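# Refit the band around the carton, guard and square

## Task

Get the band looped around the carton once more so it passes over both the corner guard and the square. At the end the corner guard must be sitting in its proper spot and the carton must rest flat, not tipped.

## Robot and tools

Robot: two arms, left_arm and right_arm, facing each other across a table. Calibrated bases in the scene frame: left_arm at (+0.184, +0.458, +0.062) m, quat_wxyz (+0.704, 0, 0, -0.710); right_arm at (-0.019, -0.456, +0.125) m, quat_wxyz (+0.708, 0, 0, +0.707). The arm names do not match image sides.

Frames: the scene frame has its origin at the table centre, +z up, table top at z = +0.020 m, and left_arm on the +y side. Reported hand positions, quaternions, velocities and Hand targets use the scene frame. Motion offsets use each arm's own Hand target axes. Gripper axes: fingers point along +x and close along y. end_effector_position is the midpoint between the fingers, 3 to 4 cm short of the tips; only the last 1.5 cm of each inner finger face is flat. Printed poses can be off by a few cm, more when reaching far.

execute_actions(actions, cameras): actions is a list of actions; each action is a table of up to 15 rows, one row per 1/30 s step; a shorter table repeats its last row to fill 15 steps. One action lasts 0.5 s. Every row holds 14 numbers in [-1, 1], one list for both arms: left_arm dx, dy, dz, rx, ry, rz, opening, then right_arm in the same order. dx..rz are offsets (not poses) from that arm's Hand target as it stood when the action began, along the Hand target's axes; every row counts from that same start, so repeating an offset in a new action moves further. Scale: 1.0 = 0.6 m or 180 degrees; rx, ry, rz form a single rotation vector. All six zeros re-commands the current Hand target. opening is absolute: +1 = fully open (0.080 m), -1 = fully closed, empty fingers meet near -0.78; closing fully takes at least about 0.6 s. A 0 in the opening slot is a real command, so resend the current opening to leave a gripper alone. An empty actions list returns images and full state.

move(target, speed, blend, opening_speed, grip_force, blocking, cameras): drives grippers on straight paths. target is one 14-number row (same layout, scale and offset meaning as above) or a list of up to 15 rows; every row is an offset from the same starting Hand targets, not from the previous row. speed: m/s, 0.002 to 4.3, default 0.25, rotation capped at twice that in rad/s; one value or one per target. blend: corner rounding in m for a list, 0 = stop at each. opening_speed: per second on the -1..+1 scale, at least 0.2. grip_force: N per finger pad, 8 to 34, one value or one per arm, stays set. blocking=false returns early while the move runs. A move is capped at 10 s and uses about one action per 0.5 s. The result adds a move: line with the ending (done = within 8 mm and 2 degrees; off_target, moving, held, fault, blocked) and limits (paced = pose clipped, held = steps withheld). Blocked means the gripper stopped far from its goal, usually against something; it then holds still.

wait(seconds): 0 to 10, arms keep their last command; a running move continues. stop(): brakes a running move. zoom_image(camera, region): camera is cam_high, cam_left_wrist or cam_right_wrist from the newest images; region [x0, y0, x1, y1] in pixels, at most 504 by 504. finished_scene(scene): give the current scene number; irreversible, so call only when the band, guard and carton are in their final state and will stay so unaided.

Cameras: cam_high, cam_low, cam_left_wrist, cam_right_wrist, all 672x504; calibration (K, distortion, T_world_to_cam) is supplied and may be slightly off.

Reading results: grip_measured is the measured opening on the command scale (±2 mm error; under a firm squeeze it reads up to about 3 mm below the part's width). To hold something, command about 0.08 below the reading at first contact for full force, less for a lighter hold. grip_effort_n is motor effort (negative = closing), not pad force, and does not return to zero. Joint torques are total drive outputs; External joint torques estimate outside push (a push toward larger joint values lowers it). Joint velocities "within noise" means the arm is still. Wrist depth gives a 7x7 grid of distances in mm ahead of each wrist camera, rows split by " / ", "-" for no value. "Hand target" is the last commanded pose after clipping; the gripper often rests short of it, and the next command (even zeros) pursues it again, so send the remaining gap as an offset if needed.

Motion cautions: commanded orientation is clipped to 32 degrees from the measured one per step. Friction and gravity can leave the hand low, short or tilted; check and correct after each move. Tiny moves may not happen or go sideways. Avoid paths passing near an arm's own base (go around) and wrist positions near the first joint axis.

Avoid: dropping parts or releasing them while moving, anything leaving the table, fast impacts or hard shoves, any arm-to-arm contact (including one gripper closing on the other's fingers), strain on wrist camera cables. Contact torque limits (N m): waist 17.6, shoulder 21.8, elbow 21.7, wrist pitch 5.74, wrist yaw 5.72, wrist roll 5.36; reaching one freezes that arm for 10 s. Motors overheat from holding loads, stretched poses or pushing at unreachable goals (MOTOR HOT from 50 °C, fault at 95 °C). Very large one-step targets can trigger an OVER-SPEED FAULT. Joint ranges (rad): waist -3.054 to 3.054, shoulder 0.000 to 3.142, elbow 0.000 to 2.356, wrist pitch -1.571 to 1.571, wrist yaw -1.571 to 1.571, wrist roll -3.142 to 3.142. Loose objects may occasionally get nudged by outside pushes.

Each tool is called after "Emit:" by a JSON object that holds its "api" and its "payload", one argument or row to a line.

## Session

Emit:
{"api": "execute_actions", "payload": {
  "actions": []
}}

Scene clock: 0.00 s.
left_arm: end_effector_position=(+0.3435, +0.2236, +0.1606) grip_measured=+1.000 grip_effort_n=n/a end_effector_quat_wxyz=(+0.227, +0.629, +0.114, -0.735) | right_arm: end_effector_position=(+0.2886, -0.1824, +0.3606) grip_measured=+1.000 grip_effort_n=n/a end_effector_quat_wxyz=(+0.655, +0.008, +0.391, +0.646)
Joint positions: left_arm=[0.715 1.568 1.109 -1.035 0.205 1.778 0.08] | right_arm=[-1.155 1.803 1.614 -0.978 -0.993 -0.461 0.08]
Joint velocities: within noise
Joint torques (N m): no reading
External joint torques (N m): no reading
Motor temperatures (°C): left_arm=[22 27 22 31 26 36] | right_arm=[27 22 25 27 29 26]
Heat: left arm: hottest wrist roll 36 °C (+0.0 °C/min); right arm: hottest wrist yaw 29 °C (+0.0 °C/min).
Wrist depth (mm): cam_left_wrist=[- 195 190 184 179 174 170 / 1138 206 198 194 187 183 178 / 1181 1156 212 199 198 191 186 / 1262 1200 1181 215 208 199 195 / - 76 1248 1200 1168 97 83 / - 70 1307 1300 1241 1213 81 / - 75 1234 1339 1307 1270 72] | cam_right_wrist=[3672 3869 3186 671 609 1484 1305 / 3672 3611 967 686 561 495 1224 / 1654 1032 757 658 509 435 1177 / 2166 2329 669 547 470 410 373 / - - 379 487 432 - - / - - 353 401 398 363 - / - - 458 432 378 345 -]
Hand target: left_arm +0.3443, +0.2225, +0.1630; +0.229, +0.630, +0.111, -0.734 | right_arm +0.2885, -0.1823, +0.3620; +0.655, +0.008, +0.389, +0.647
Tool commands: left_gripper/opening=+1.0 right_gripper/opening=+1.0

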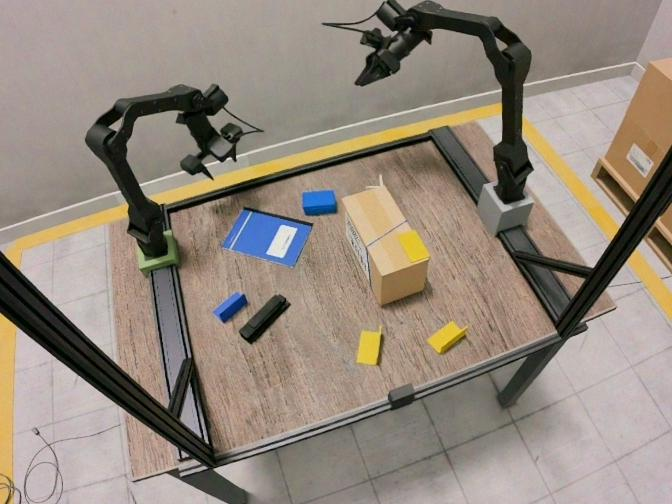

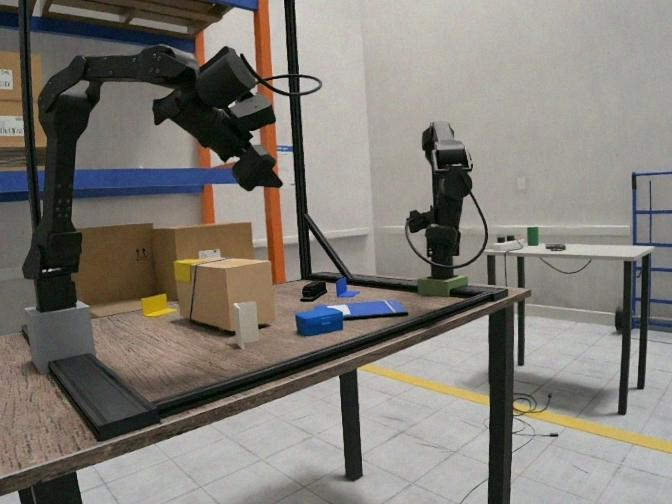

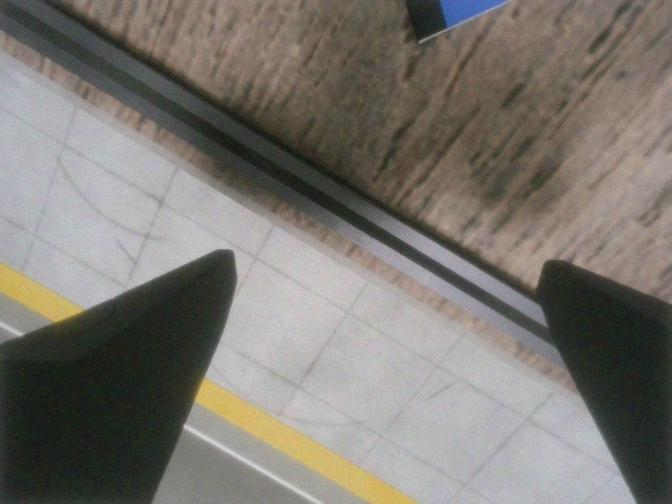

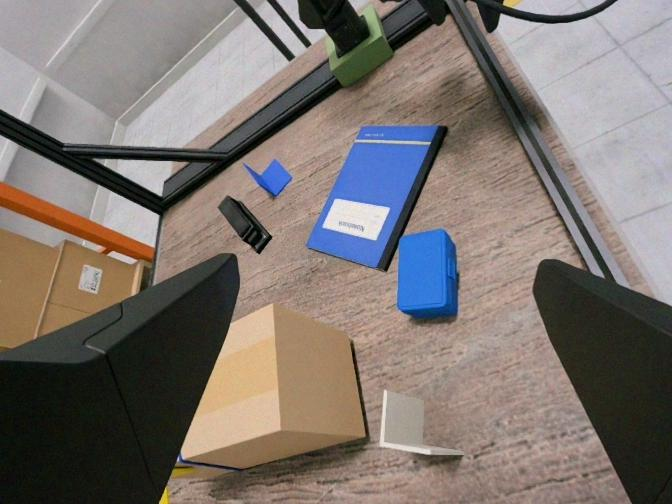

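Emit:
{"api": "zoom_image", "payload": {
  "camera": "cam_high",
  "region": [320, 160, 480, 320]
}}

Emit:
{"api": "zoom_image", "payload": {
  "camera": "cam_low",
  "region": [130, 230, 290, 350]
}}

Emit:
{"api": "zoom_image", "payload": {
  "camera": "cam_high",
  "region": [340, 310, 480, 380]
}}

Scaled by 3.150 from the camera's 672x504 image, which has a finer 960x720 frame.

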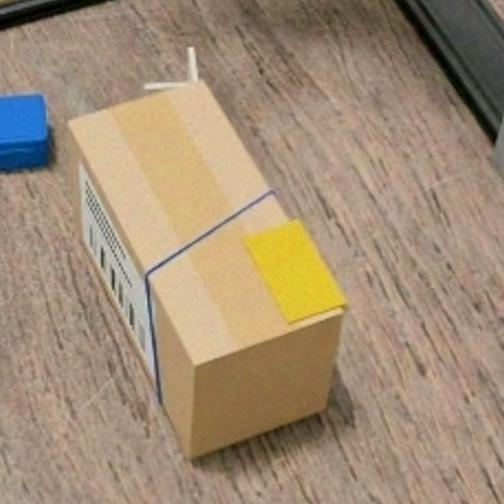

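Scaled by 3.150 from the camera's 672x504 image, which has a finer 960x720 frame.

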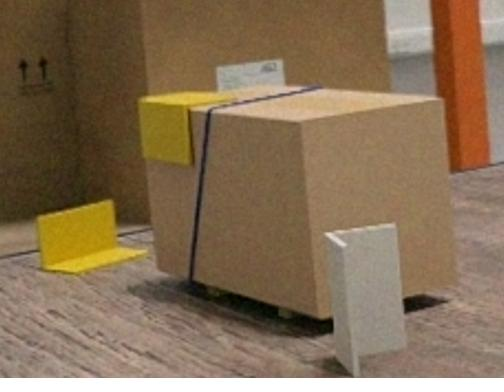

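Scaled by 3.600 from the camera's 672x504 image, which has a finer 960x720 frame.

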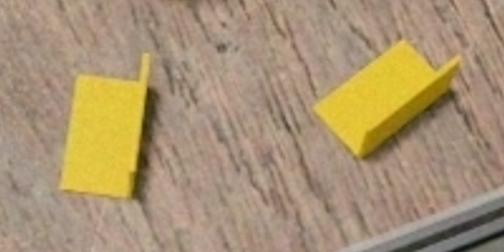

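Emit:
{"api": "move", "payload": {
  "target": [-0.0288,-0.1128,0.8122,-0.3216,-0.1511,0.128,-0.1,0.1508,0.3928,-0.4925,-0.169,0.0669,-0.0661,-0.1],
  "speed": 0.4,
  "cameras": ["all"]
}}

Scene clock: 36.23 s.
left_arm: end_effector_position=(-0.1101, +0.0678, +0.2572) grip_measured=-0.097 grip_effort_n=-14.7 end_effector_quat_wxyz=(+0.651, +0.277, +0.270, -0.653) | right_arm: end_effector_position=(-0.0761, -0.2128, +0.2329) grip_measured=-0.096 grip_effort_n=-18.4 end_effector_quat_wxyz=(+0.653, -0.271, +0.269, +0.654)
Joint positions: left_arm=[-0.792 1.956 1.756 -0.771 -0.529 -0.626 0.031] | right_arm=[0.397 0.889 0.47 -0.405 0.276 0.284 0.031]
Joint torques (N m): left_arm=[-0.08 -8.59 7.85 0.75 -0.39 -0.2] | right_arm=[0.24 -1.63 6.87 1.66 0.19 0.22]
External joint torques (N m): left_arm=[-0.05 0.3 1.67 -0.35 -0.1 -0.2] | right_arm=[0.24 0.23 0.24 0.29 0.05 0.22]
Motor temperatures (°C): left_arm=[22 30 24 31 26 36] | right_arm=[26 27 31 28 30 26]
Heat: left arm: hottest wrist roll 36 °C (+0.0 °C/min); right arm: hottest elbow 31 °C (+9.9 °C/min).
Wrist depth (mm): cam_left_wrist=[203 199 197 193 191 360 369 / 195 192 190 186 185 341 333 / 342 260 260 260 259 326 322 / 330 328 326 322 317 305 305 / 310 316 - 298 104 73 292 / - - - 289 288 68 - / - - - 277 276 69 -] | cam_right_wrist=[369 365 179 178 176 175 172 / 349 344 166 168 164 165 162 / 327 325 158 154 158 158 157 / 301 304 302 240 211 237 267 / 289 294 - 285 278 - 281 / - - - 271 267 - - / - - - 258 258 - -]
Hand target: left_arm -0.1118, +0.0645, +0.2599; +0.654, +0.270, +0.271, -0.653 | right_arm -0.0766, -0.2127, +0.2320; +0.653, -0.271, +0.271, +0.653
Off the commanded pose: left_arm 0.004 m, 1 deg | right_arm 0.001 m, 0 deg.
move: done
camera_calibration:
cam_left_wrist: T_world_to_cam=[[-0.999209, -0.0365126, -0.0157293, -0.0935659], [-0.0308968, 0.962157, -0.270738, 0.020822], [0.0250194, -0.270038, -0.962524, 0.346003], [0, 0, 0, 1]] pos_world=[-0.101505, 0.0699836, 0.337202]
cam_right_wrist: T_world_to_cam=[[0.999422, 0.0142938, -0.0308561, 0.0971318], [0.00428797, -0.953099, -0.302627, -0.112023], [-0.0337346, 0.30232, -0.952609, 0.3613], [0, 0, 0, 1]] pos_world=[-0.0844069, -0.217386, 0.313274]

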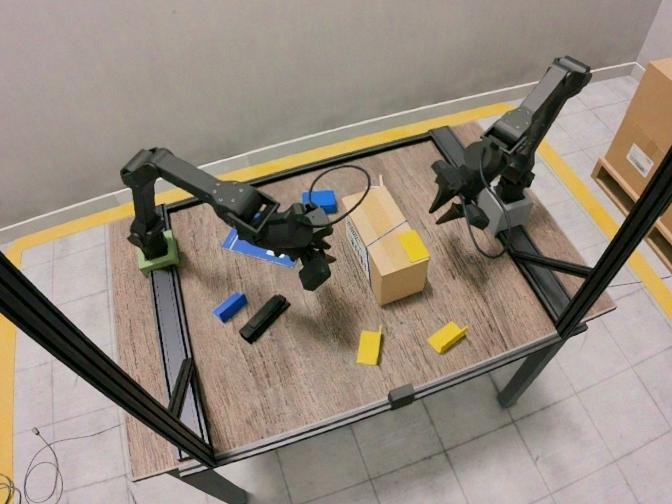

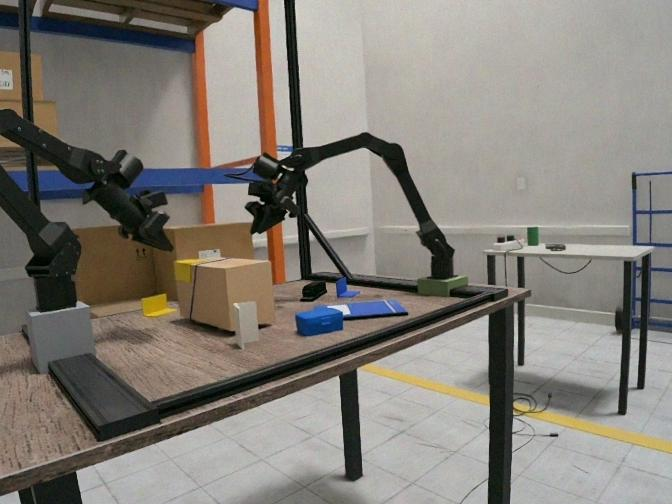

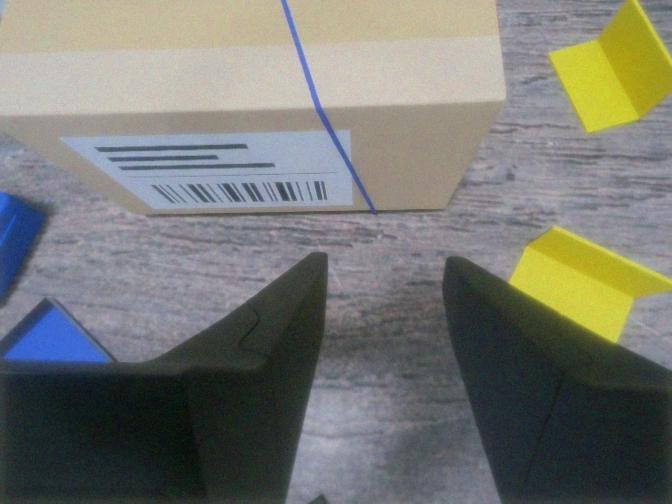

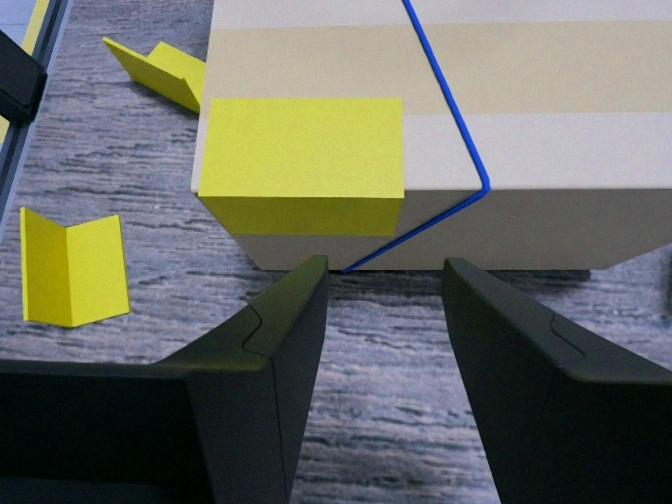

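Emit:
{"api": "move", "payload": {
  "target": [0.131,0.0455,0.0295,0,0,0,-0.3,0.0633,-0.076,0.0044,0,0,0,-0.3],
  "cameras": ["cam_left_wrist","cam_right_wrist","cam_low"]
}}

Scene clock: 46.87 s.
left_arm: end_effector_position=(-0.0814, -0.0006, +0.2124) grip_measured=-0.297 grip_effort_n=-14.7 end_effector_quat_wxyz=(+0.655, +0.275, +0.274, -0.648) | right_arm: end_effector_position=(-0.0313, -0.1822, +0.2111) grip_measured=-0.296 grip_effort_n=-18.4 end_effector_quat_wxyz=(+0.655, -0.266, +0.268, +0.654)
Joint positions: left_arm=[-0.637 2.087 1.76 -0.586 -0.443 -0.499 0.022] | right_arm=[0.076 1.023 0.417 -0.171 0.055 0.056 0.022]
Joint torques (N m): left_arm=[-0.09 -10.01 7.85 1.04 -0.1 0.31] | right_arm=[-0.31 -2.2 5.82 1.73 -0.09 -0.16]
External joint torques (N m): left_arm=[-0.06 -0.26 1.64 -0.14 0.12 0.31] | right_arm=[-0.29 0.28 -0.58 0.31 -0.12 -0.16]
Heat: left arm: hottest wrist roll 36 °C (+0.0 °C/min); right arm: hottest elbow 31 °C (+7.7 °C/min).
Wrist depth (mm): cam_left_wrist=[141 139 137 135 132 130 129 / 132 131 129 128 126 124 122 / 127 125 123 121 120 119 118 / 178 176 173 170 148 167 256 / 266 265 - 251 80 73 249 / - - - 242 81 64 - / - - - 233 230 65 -] | cam_right_wrist=[351 156 154 152 150 149 145 / 147 147 144 143 142 138 137 / - 133 132 135 133 132 129 / - 127 131 132 132 132 132 / 273 269 - 258 - 259 256 / - - - 250 - - - / - - - 238 - - -]
Hand target: left_arm -0.0844, -0.0036, +0.2169; +0.654, +0.270, +0.271, -0.653 | right_arm -0.0309, -0.1840, +0.2069; +0.653, -0.271, +0.271, +0.653
Off the commanded pose: left_arm 0.006 m, 1 deg | right_arm 0.005 m, 1 deg.
move: done
camera_calibration:
cam_left_wrist: T_world_to_cam=[[-0.998616, -0.0508532, -0.0134109, -0.0685099], [-0.0454174, 0.962452, -0.267627, 0.0735081], [0.026517, -0.266647, -0.963429, 0.283932], [0, 0, 0, 1]] pos_world=[-0.0726056, 0.00147793, 0.292303]
cam_right_wrist: T_world_to_cam=[[0.999374, 0.00877063, -0.0342744, 0.0510237], [-0.00232025, -0.95045, -0.310869, -0.0876923], [-0.0353026, 0.310754, -0.949835, 0.333709], [0, 0, 0, 1]] pos_world=[-0.0394144, -0.187496, 0.291457]
Images, in order (width x height): cam_low 672x504, cam_left_wrist 672x504, cam_right_wrist 672x504.

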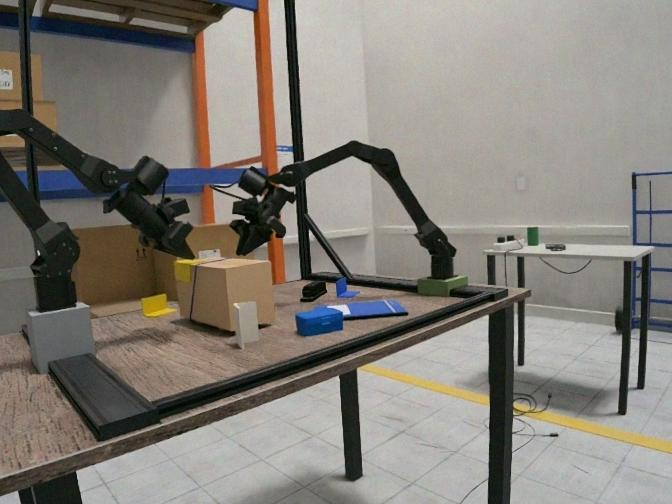

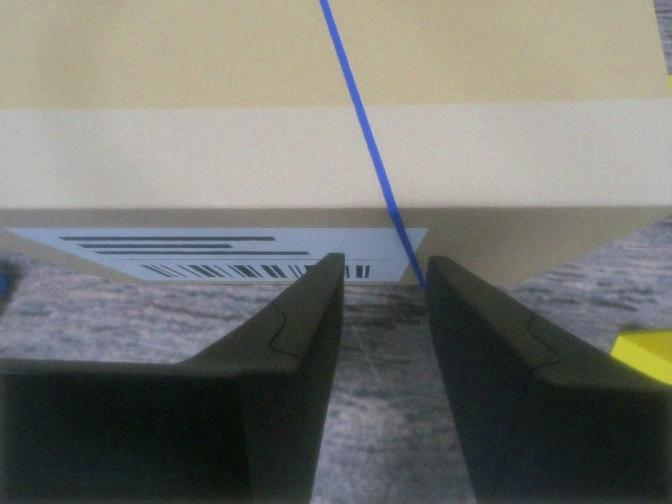

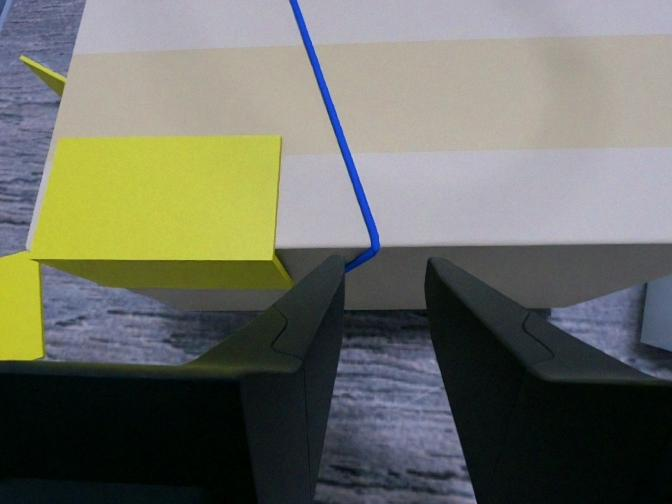

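Emit:
{"api": "move", "payload": {
  "target": [0,0,0,0,0,0,-0.3,0.0367,0,-0.0078,0,0,0,-0.3],
  "speed": 0.08,
  "cameras": ["cam_low","cam_right_wrist"]
}}

Emit:
{"api": "zoom_image", "payload": {
  "camera": "cam_low",
  "region": [140, 210, 260, 300]
}}

Emit:
{"api": "zoom_image", "payload": {
  "camera": "cam_right_wrist",
  "region": [280, 180, 500, 345]
}}

Scene clock: 56.40 s.
left_arm: end_effector_position=(-0.0814, -0.0006, +0.2124) grip_measured=-0.297 grip_effort_n=-14.7 end_effector_quat_wxyz=(+0.655, +0.275, +0.274, -0.648) | right_arm: end_effector_position=(-0.0315, -0.1704, +0.1923) grip_measured=-0.296 grip_effort_n=-18.4 end_effector_quat_wxyz=(+0.655, -0.267, +0.269, +0.654)
Joint positions: left_arm=[-0.637 2.087 1.76 -0.586 -0.443 -0.499 0.022] | right_arm=[0.072 1.142 0.389 -0.025 0.051 0.052 0.022]
Joint torques (N m): left_arm=[-0.25 -10.04 7.9 1.05 -0.2 0.25] | right_arm=[-0.36 -2.15 5.6 2.03 -0.1 -0.16]
External joint torques (N m): left_arm=[-0.18 -0.37 1.73 -0.13 0.02 0.25] | right_arm=[-0.35 0.83 -0.54 0.59 -0.12 -0.16]
Heat: left arm: hottest wrist roll 36 °C (+0.0 °C/min); right arm: hottest elbow 31 °C (+6.4 °C/min).
Wrist depth (mm): cam_left_wrist=[141 139 137 135 132 130 130 / 133 132 129 128 126 124 123 / 127 125 123 121 120 119 118 / 179 176 173 170 148 166 257 / 265 265 - 251 80 73 250 / - - - 243 81 64 - / - - - 233 230 65 -] | cam_right_wrist=[135 132 130 129 127 125 124 / - 124 123 120 118 117 115 / - 111 111 112 111 111 110 / - 108 106 107 106 106 106 / 252 249 - 230 - 178 233 / - - - 232 - - - / - - - 222 220 - -]
Hand target: left_arm -0.0844, -0.0036, +0.2169; +0.654, +0.270, +0.271, -0.653 | right_arm -0.0310, -0.1717, +0.1880; +0.653, -0.271, +0.271, +0.653
Off the commanded pose: left_arm 0.006 m, 1 deg | right_arm 0.004 m, 1 deg.
move: done
camera_calibration:
cam_right_wrist: T_world_to_cam=[[0.999364, 0.00930501, -0.0344149, 0.0505057], [-0.00182263, -0.950739, -0.309986, -0.0824969], [-0.035604, 0.309851, -0.950118, 0.312059], [0, 0, 0, 1]] pos_world=[-0.0395134, -0.175595, 0.272658]
Images, in order (width x height): cam_low 672x504, cam_right_wrist 672x504.

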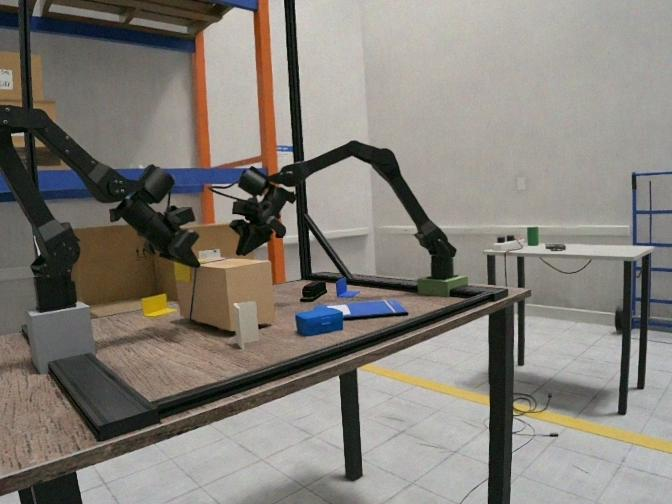

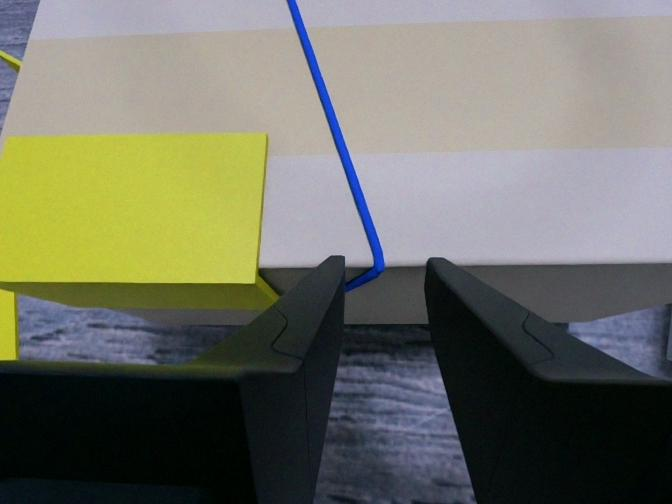

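Scaled by 4.200 from the camera's 672x504 image, which has a finer 960x720 frame.

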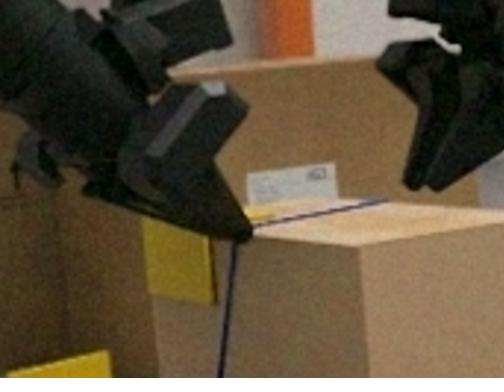

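Scaled by 2.291 from the camera's 672x504 image, which has a finer 960x720 frame.

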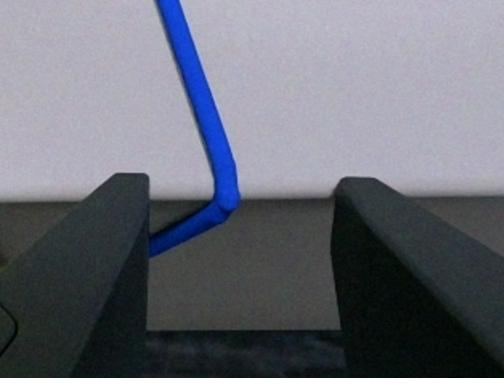

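Emit:
{"api": "move", "payload": {
  "target": [
    [0,0,0,0,0,0,-0.3,0.0042,0,-0.001,0,0,0,-0.3],
    [0,0,0,0,0,0,-0.3,0.0042,0,-0.001,0,0,0,-1]
  ],
  "speed": 0.05,
  "opening_speed": 0.8,
  "cameras": ["cam_low","cam_right_wrist"]
}}

Emit:
{"api": "zoom_image", "payload": {
  "camera": "cam_right_wrist",
  "region": [280, 180, 500, 345]
}}

Scene clock: 62.13 s.
left_arm: end_effector_position=(-0.0814, -0.0006, +0.2124) grip_measured=-0.297 grip_effort_n=-14.7 end_effector_quat_wxyz=(+0.655, +0.275, +0.274, -0.648) | right_arm: end_effector_position=(-0.0327, -0.1695, +0.1920) grip_measured=-0.767 grip_effort_n=-53.7 end_effector_quat_wxyz=(+0.653, -0.264, +0.267, +0.657)
Joint positions: left_arm=[-0.637 2.087 1.76 -0.586 -0.443 -0.499 0.022] | right_arm=[0.072 1.146 0.385 -0.011 0.043 0.051 0.001]
Joint torques (N m): left_arm=[-0.14 -10.24 7.71 1.05 -0.15 0.22] | right_arm=[-0.45 -0.91 5.76 2.22 0.13 -0.13]
External joint torques (N m): left_arm=[-0.22 -0.7 1.59 -0.12 0.08 0.22] | right_arm=[-0.44 2.06 -0.32 0.8 0.11 -0.13]
Heat: left arm: hottest wrist roll 36 °C (+0.0 °C/min); right arm: hottest elbow 31 °C (+5.1 °C/min).
Wrist depth (mm): cam_left_wrist=[141 139 137 135 132 130 130 / 132 131 130 128 126 124 122 / 127 125 123 122 120 119 118 / 178 176 173 170 148 166 257 / 266 266 - 252 80 73 249 / - - - 242 81 64 - / - - - 233 230 65 -] | cam_right_wrist=[139 134 133 131 128 126 125 / 127 126 125 121 119 117 117 / - 115 112 113 113 111 110 / - 108 107 106 107 107 105 / 254 250 - - - 205 231 / - - - - - - - / - - - - - - -]
Hand target: left_arm -0.0844, -0.0036, +0.2169; +0.654, +0.270, +0.271, -0.653 | right_arm -0.0309, -0.1704, +0.1859; +0.653, -0.271, +0.271, +0.653
Off the commanded pose: left_arm 0.006 m, 1 deg | right_arm 0.006 m, 1 deg.
move: done
camera_calibration:
cam_right_wrist: T_world_to_cam=[[0.999108, 0.0160087, -0.0390711, 0.0537104], [0.00285416, -0.948828, -0.315781, -0.0802075], [-0.042127, 0.315388, -0.948027, 0.311777], [0, 0, 0, 1]] pos_world=[-0.0402993, -0.175294, 0.272344]
Images, in order (width x height): cam_low 672x504, cam_right_wrist 672x504.

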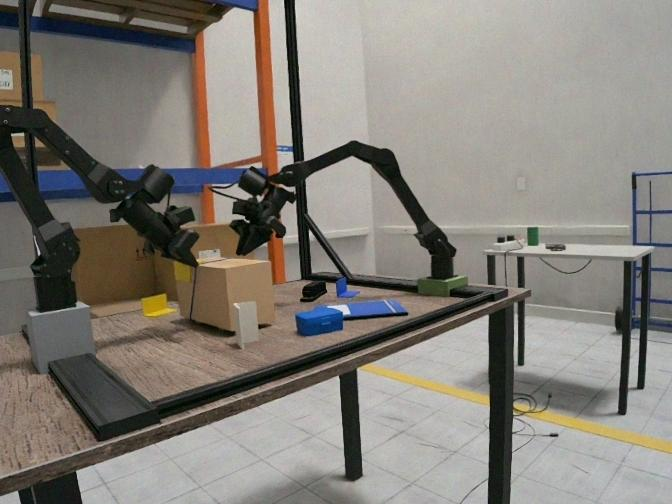

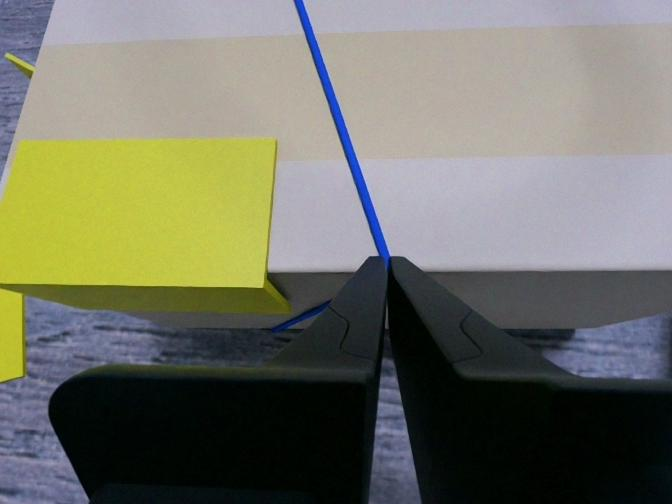

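Scaled by 2.291 from the camera's 672x504 image, which has a finer 960x720 frame.

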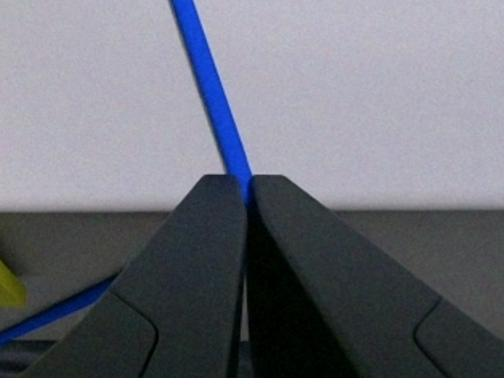

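Emit:
{"api": "move", "payload": {
  "target": [0,0,0,0,0,0,-0.3,-0.036,0,0.005,0,0,0,-1],
  "speed": 0.05,
  "cameras": ["cam_low","cam_right_wrist","cam_left_wrist"]
}}

Emit:
{"api": "zoom_image", "payload": {
  "camera": "cam_low",
  "region": [140, 210, 260, 300]
}}

Scene clock: 65.03 s.
left_arm: end_effector_position=(-0.0814, -0.0006, +0.2124) grip_measured=-0.297 grip_effort_n=-14.7 end_effector_quat_wxyz=(+0.655, +0.275, +0.274, -0.648) | right_arm: end_effector_position=(-0.0327, -0.1865, +0.1962) grip_measured=-0.769 grip_effort_n=-41.6 end_effector_quat_wxyz=(+0.647, -0.277, +0.278, +0.654)
Joint positions: left_arm=[-0.637 2.087 1.76 -0.586 -0.443 -0.499 0.022] | right_arm=[0.076 1.052 0.385 -0.141 0.043 0.051 0]
Joint torques (N m): left_arm=[-0.08 -10.25 7.7 1.06 -0.19 0.23] | right_arm=[-0.27 -4.28 7.93 1.28 0.27 0.01]
External joint torques (N m): left_arm=[-0.15 -0.53 1.48 -0.14 0.04 0.23] | right_arm=[-0.27 -1.76 1.68 -0.11 0.25 0.01]
Heat: left arm: hottest wrist roll 36 °C (+0.0 °C/min); right arm: hottest wrist pitch 32 °C (+5.1 °C/min).
Wrist depth (mm): cam_left_wrist=[141 139 137 134 132 130 130 / 132 132 130 128 126 125 122 / 127 125 123 121 120 119 118 / 178 176 173 170 148 167 256 / 266 265 - 252 80 73 249 / - - - 243 81 64 - / - - - 233 229 65 -] | cam_right_wrist=[136 134 130 129 127 125 124 / - 121 121 121 119 118 117 / - 114 113 116 113 112 111 / 265 183 182 137 136 175 151 / 259 255 255 - - 245 240 / - - - - - - - / - - - - - - -]
Hand target: left_arm -0.0844, -0.0036, +0.2169; +0.654, +0.270, +0.271, -0.653 | right_arm -0.0310, -0.1835, +0.2033; +0.653, -0.271, +0.271, +0.653
Off the commanded pose: left_arm 0.006 m, 1 deg | right_arm 0.008 m, 1 deg.
move: done
camera_calibration:
cam_left_wrist: T_world_to_cam=[[-0.998616, -0.0508532, -0.0134109, -0.0685099], [-0.0454174, 0.962452, -0.267627, 0.0735081], [0.026517, -0.266647, -0.963429, 0.283932], [0, 0, 0, 1]] pos_world=[-0.0726056, 0.00147793, 0.292303]
cam_right_wrist: T_world_to_cam=[[0.999122, 0.0190934, -0.0372906, 0.0543883], [0.0078557, -0.959703, -0.280907, -0.103715], [-0.0411513, 0.280368, -0.95901, 0.316695], [0, 0, 0, 1]] pos_world=[-0.0404934, -0.189365, 0.276607]
Images, in order (width x height): cam_low 672x504, cam_left_wrist 672x504, cam_right_wrist 672x504.

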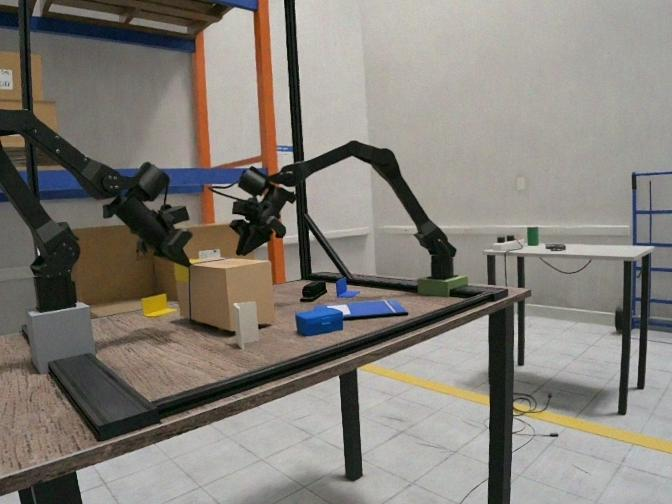

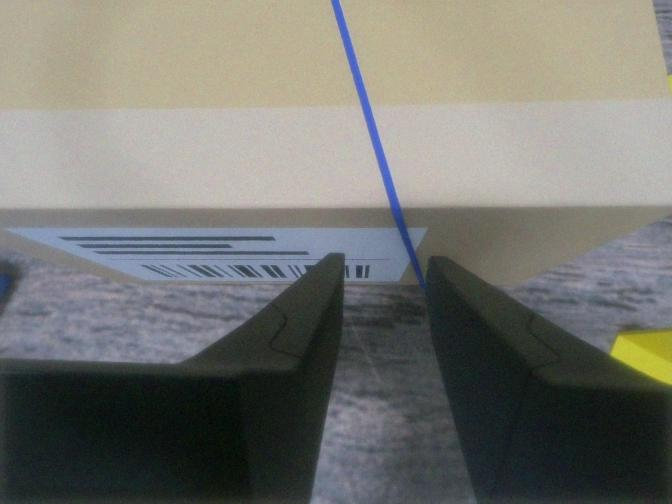

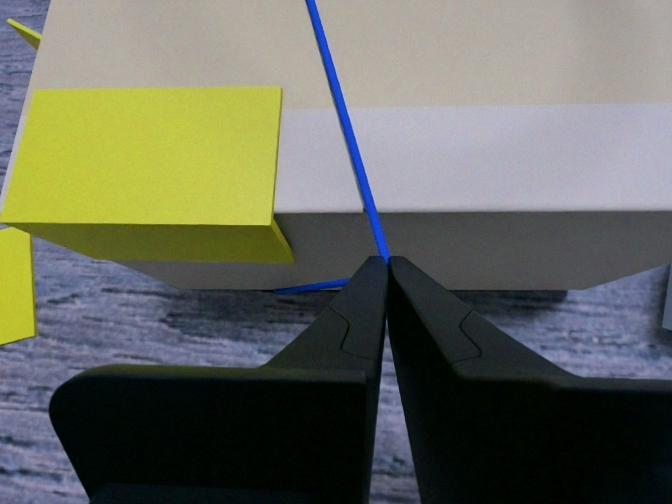

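Scaled by 4.200 from the camera's 672x504 image, which has a finer 960x720 frame.

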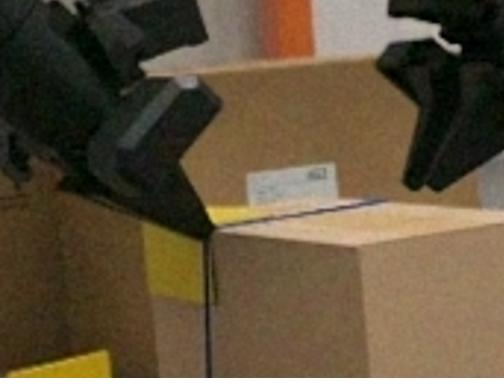

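Emit:
{"api": "move", "payload": {
  "target": [
    [0,0,0,0,0,0,-0.3,-0.0133,0,0.02,0,0,0,-1],
    [0,0,0,0,0,0,-0.3,-0.0133,0.1133,0.02,0,0,0,-1]
  ],
  "speed": 0.08,
  "blend": 0.01,
  "cameras": ["cam_low","cam_right_wrist","cam_left_wrist"]
}}

Emit:
{"api": "zoom_image", "payload": {
  "camera": "cam_low",
  "region": [140, 210, 260, 300]
}}

Scene clock: 77.50 s.
left_arm: end_effector_position=(-0.0814, -0.0006, +0.2124) grip_measured=-0.297 grip_effort_n=-14.7 end_effector_quat_wxyz=(+0.655, +0.275, +0.274, -0.648) | right_arm: end_effector_position=(-0.0956, -0.1849, +0.2101) grip_measured=-0.769 grip_effort_n=-41.2 end_effector_quat_wxyz=(+0.652, -0.280, +0.273, +0.649)
Joint positions: left_arm=[-0.637 2.087 1.76 -0.586 -0.443 -0.499 0.022] | right_arm=[0.439 1.127 0.489 -0.218 0.306 0.318 0]
Joint torques (N m): left_arm=[-0.14 -10.08 7.86 1.02 -0.17 0.26] | right_arm=[0.46 -3.33 8.8 1.4 0.17 0.19]
External joint torques (N m): left_arm=[-0.14 -0.42 1.72 -0.14 0.06 0.26] | right_arm=[0.45 -0.33 2.58 0.09 0.02 0.19]
Motor temperatures (°C): left_arm=[21 36 27 33 26 36] | right_arm=[26 25 33 31 29 26]
Heat: left arm: hottest shoulder 36 °C (+7.1 °C/min); right arm: hottest elbow 33 °C (+4.0 °C/min).
Wrist depth (mm): cam_left_wrist=[141 139 137 135 132 130 130 / 133 132 130 128 126 124 123 / 127 125 123 121 120 119 118 / 179 176 173 170 149 167 256 / 266 265 - 251 80 73 249 / - - - 243 81 64 - / - - - 233 230 65 -] | cam_right_wrist=[332 333 147 144 143 142 141 / 311 307 137 137 134 133 133 / 297 294 127 126 126 127 125 / 277 279 270 121 121 169 146 / - 264 268 - - 257 254 / - - - - - - - / - - - - - - -]
Hand target: left_arm -0.0844, -0.0036, +0.2169; +0.654, +0.270, +0.271, -0.653 | right_arm -0.0990, -0.1806, +0.2174; +0.653, -0.271, +0.271, +0.653
Off the commanded pose: left_arm 0.006 m, 1 deg | right_arm 0.009 m, 1 deg.
move: off_target (right_arm); blend cut to 0.0072 m at target 1
camera_calibration:
cam_left_wrist: T_world_to_cam=[[-0.998616, -0.0508532, -0.0134109, -0.0685099], [-0.0454174, 0.962452, -0.267627, 0.0735081], [0.026517, -0.266647, -0.963429, 0.283932], [0, 0, 0, 1]] pos_world=[-0.0726056, 0.00147793, 0.292303]
cam_right_wrist: T_world_to_cam=[[0.999698, 0.0113704, -0.0218049, 0.113156], [0.00472324, -0.958958, -0.28351, -0.0974287], [-0.0241336, 0.283321, -0.958721, 0.329157], [0, 0, 0, 1]] pos_world=[-0.104717, -0.187974, 0.290415]
Images, in order (width x height): cam_low 672x504, cam_left_wrist 672x504, cam_right_wrist 672x504.

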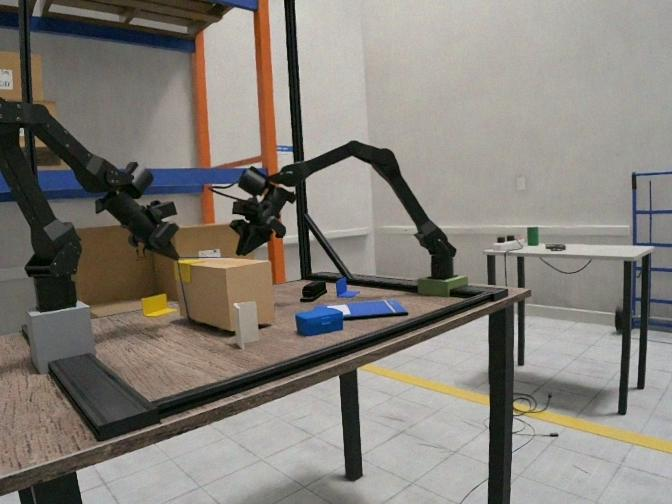

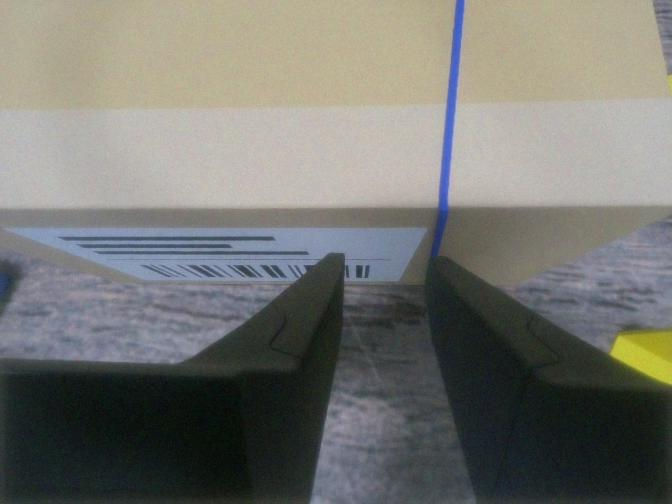

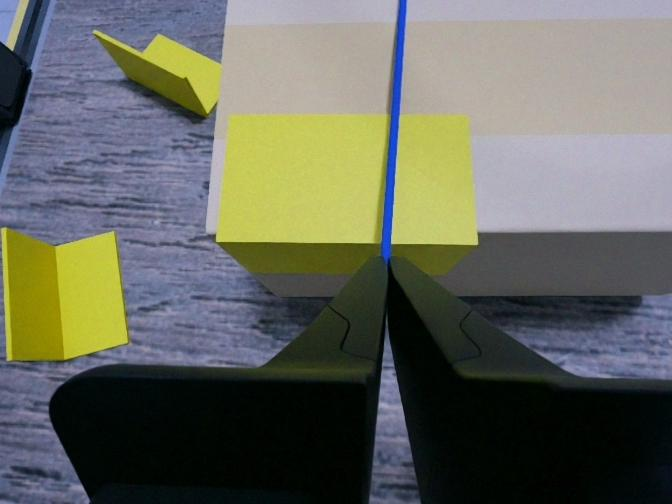

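Scaled by 4.200 from the camera's 672x504 image, which has a finer 960x720 frame.

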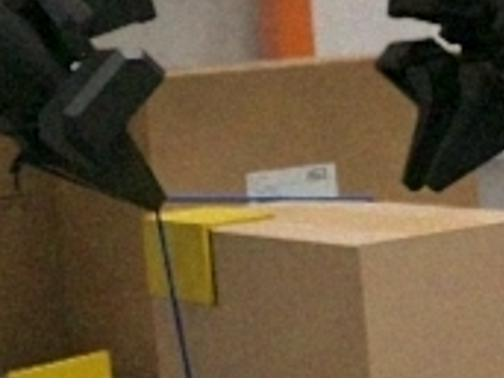

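Emit:
{"api": "move", "payload": {
  "target": [0,-0.0317,0,0,0,0,-0.3,0.0389,0.005,-0.0233,0,0,0,-1],
  "speed": 0.06,
  "cameras": ["cam_low","cam_right_wrist","cam_left_wrist"]
}}

Emit:
{"api": "zoom_image", "payload": {
  "camera": "cam_low",
  "region": [140, 210, 260, 300]
}}

Scene clock: 88.50 s.
left_arm: end_effector_position=(-0.1009, -0.0007, +0.2150) grip_measured=-0.297 grip_effort_n=-14.7 end_effector_quat_wxyz=(+0.652, +0.276, +0.271, -0.653) | right_arm: end_effector_position=(-0.1008, -0.1731, +0.1972) grip_measured=-0.769 grip_effort_n=-41.2 end_effector_quat_wxyz=(+0.657, -0.267, +0.265, +0.654)
Joint positions: left_arm=[-0.67 2.134 1.843 -0.627 -0.458 -0.516 0.022] | right_arm=[0.442 1.214 0.458 -0.068 0.316 0.318 0]
Joint torques (N m): left_arm=[0 -9.68 8.01 0.8 -0.33 -0.21] | right_arm=[0.03 -1.49 5.49 2.38 -0.13 0.19]
External joint torques (N m): left_arm=[0 0.28 1.84 -0.37 -0.1 -0.22] | right_arm=[0.05 1.89 -0.52 1.02 -0.28 0.19]
Heat: left arm: hottest shoulder 36 °C (+6.1 °C/min); right arm: hottest elbow 33 °C (+3.0 °C/min).
Wrist depth (mm): cam_left_wrist=[144 143 140 138 135 133 304 / 137 135 133 131 129 127 285 / 129 127 126 125 123 121 270 / 172 171 171 170 150 259 261 / 268 267 - 253 80 73 250 / - - - 245 81 64 - / - - - 236 231 65 -] | cam_right_wrist=[330 327 138 135 134 133 132 / 307 302 129 128 124 123 123 / 288 287 116 - 115 116 115 / 275 270 112 110 107 112 113 / - 255 255 - - 241 239 / - - - - - - - / - - - - - - -]
Hand target: left_arm -0.1034, -0.0036, +0.2169; +0.654, +0.270, +0.271, -0.653 | right_arm -0.1019, -0.1739, +0.1911; +0.653, -0.270, +0.271, +0.653
Off the commanded pose: left_arm 0.004 m, 1 deg | right_arm 0.006 m, 1 deg.
move: done
camera_calibration:
cam_left_wrist: T_world_to_cam=[[-0.999135, -0.0390328, -0.0143417, -0.087838], [-0.0336897, 0.961967, -0.27108, 0.0754091], [0.0243773, -0.270362, -0.96245, 0.286477], [0, 0, 0, 1]] pos_world=[-0.0922051, 0.00148299, 0.294902]
cam_right_wrist: T_world_to_cam=[[0.999546, 0.00908375, -0.0287116, 0.118857], [-0.000397493, -0.949358, -0.314195, -0.0824221], [-0.0301117, 0.314064, -0.948924, 0.316083], [0, 0, 0, 1]] pos_world=[-0.109318, -0.178598, 0.277455]
Images, in order (width x height): cam_low 672x504, cam_left_wrist 672x504, cam_right_wrist 672x504.

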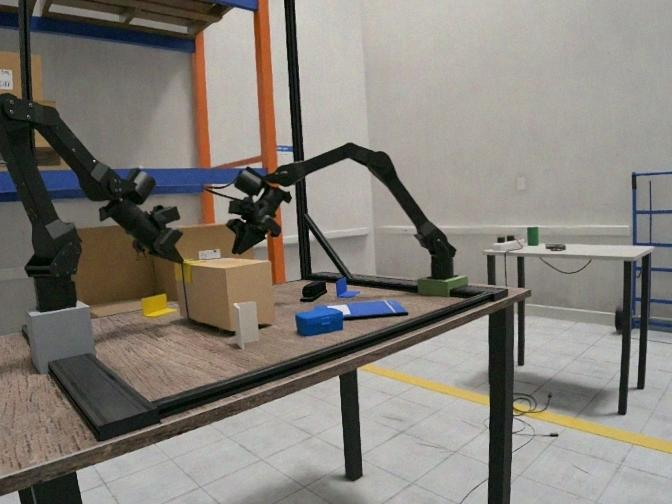

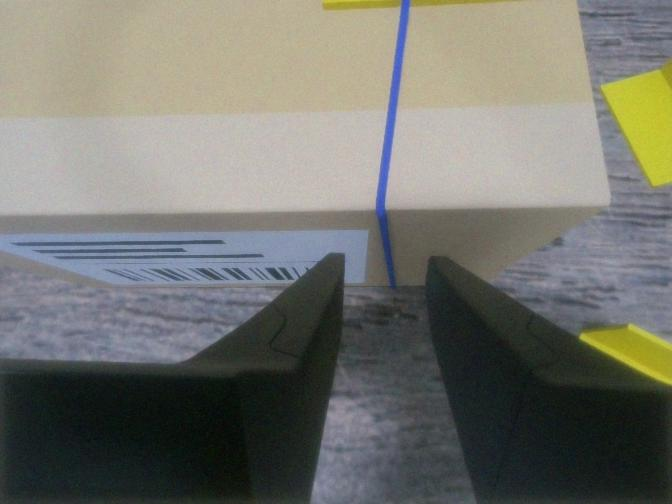

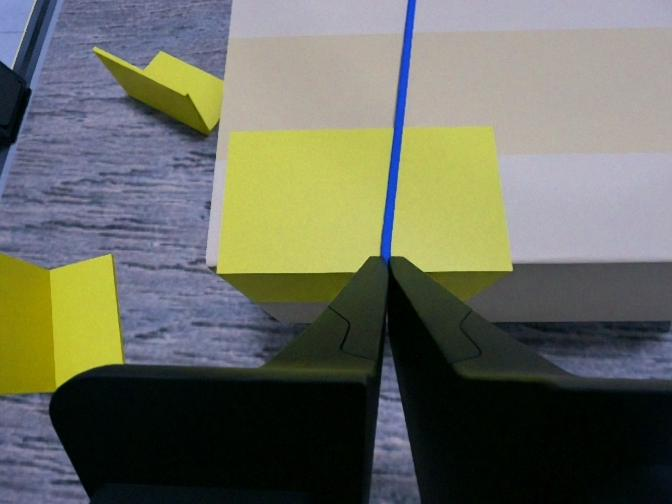

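Scaled by 4.200 from the camera's 672x504 image, which has a finer 960x720 frame.

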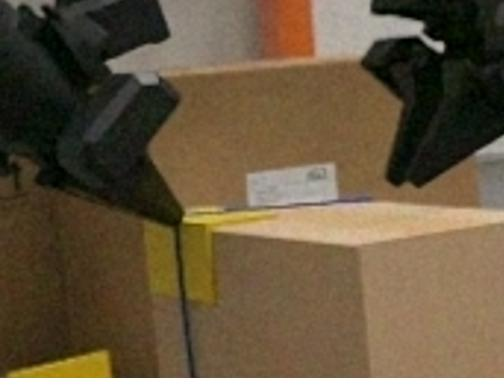

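Emit:
{"api": "move", "payload": {
  "target": [
    [0.0458,0,0.009,0,0,0,-0.3,0,0,0,0,0,0,-1],
    [0.0458,0,0.009,0,0,0,-1,0,0,0,0,0,0,-1]
  ],
  "speed": 0.06,
  "opening_speed": 0.8,
  "cameras": ["cam_left_wrist"]
}}

Emit:
{"api": "zoom_image", "payload": {
  "camera": "cam_left_wrist",
  "region": [280, 180, 500, 345]
}}

Scene clock: 99.67 s.
left_arm: end_effector_position=(-0.1014, -0.0197, +0.2016) grip_measured=-0.771 grip_effort_n=-31.9 end_effector_quat_wxyz=(+0.653, +0.276, +0.273, -0.650) | right_arm: end_effector_position=(-0.1008, -0.1732, +0.1971) grip_measured=-0.769 grip_effort_n=-41.2 end_effector_quat_wxyz=(+0.657, -0.267, +0.265, +0.654)
Joint positions: left_arm=[-0.646 2.207 1.907 -0.614 -0.445 -0.501 0] | right_arm=[0.443 1.214 0.458 -0.068 0.316 0.318 0]
Joint torques (N m): left_arm=[0.46 -9.12 8.45 1.86 -0.13 0.27] | right_arm=[0.02 -1.5 5.56 2.36 -0.14 0.19]
External joint torques (N m): left_arm=[0.55 1.25 2.31 0.7 0.09 0.27] | right_arm=[0.04 1.84 -0.4 1.02 -0.29 0.19]
Heat: left arm: hottest shoulder 37 °C (+6.0 °C/min); right arm: hottest elbow 33 °C (+2.0 °C/min).
Wrist depth (mm): cam_left_wrist=[128 125 124 122 119 118 283 / 120 119 119 116 113 112 266 / 114 114 112 111 108 107 107 / 110 110 108 107 104 104 243 / 251 248 223 66 72 238 237 / - - - - 74 - 219 / - - - - - - -] | cam_right_wrist=[327 329 138 135 133 132 132 / 310 301 129 128 125 124 123 / 291 288 - - 114 116 115 / 273 270 - - 108 112 113 / 256 255 256 - - 240 240 / - - - - - - - / - - - - - - -]
Hand target: left_arm -0.1033, -0.0268, +0.2012; +0.654, +0.270, +0.271, -0.653 | right_arm -0.1019, -0.1740, +0.1910; +0.653, -0.271, +0.271, +0.653
Off the commanded pose: left_arm 0.007 m, 1 deg | right_arm 0.006 m, 1 deg.
move: done
camera_calibration:
cam_left_wrist: T_world_to_cam=[[-0.998876, -0.0450803, -0.0146748, -0.0892678], [-0.0395139, 0.962687, -0.267718, 0.088786], [0.026196, -0.266837, -0.963386, 0.268992], [0, 0, 0, 1]] pos_world=[-0.0927056, -0.0177203, 0.281602]
Images, in order (width x height): cam_left_wrist 672x504.

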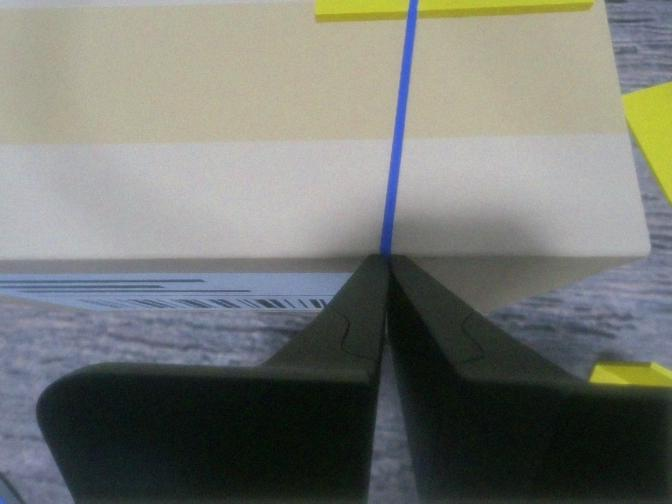

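Scaled by 2.291 from the camera's 672x504 image, which has a finer 960x720 frame.

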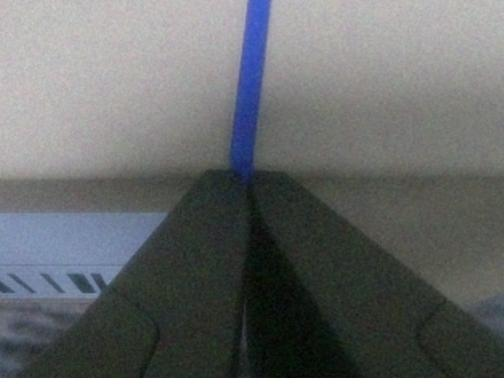

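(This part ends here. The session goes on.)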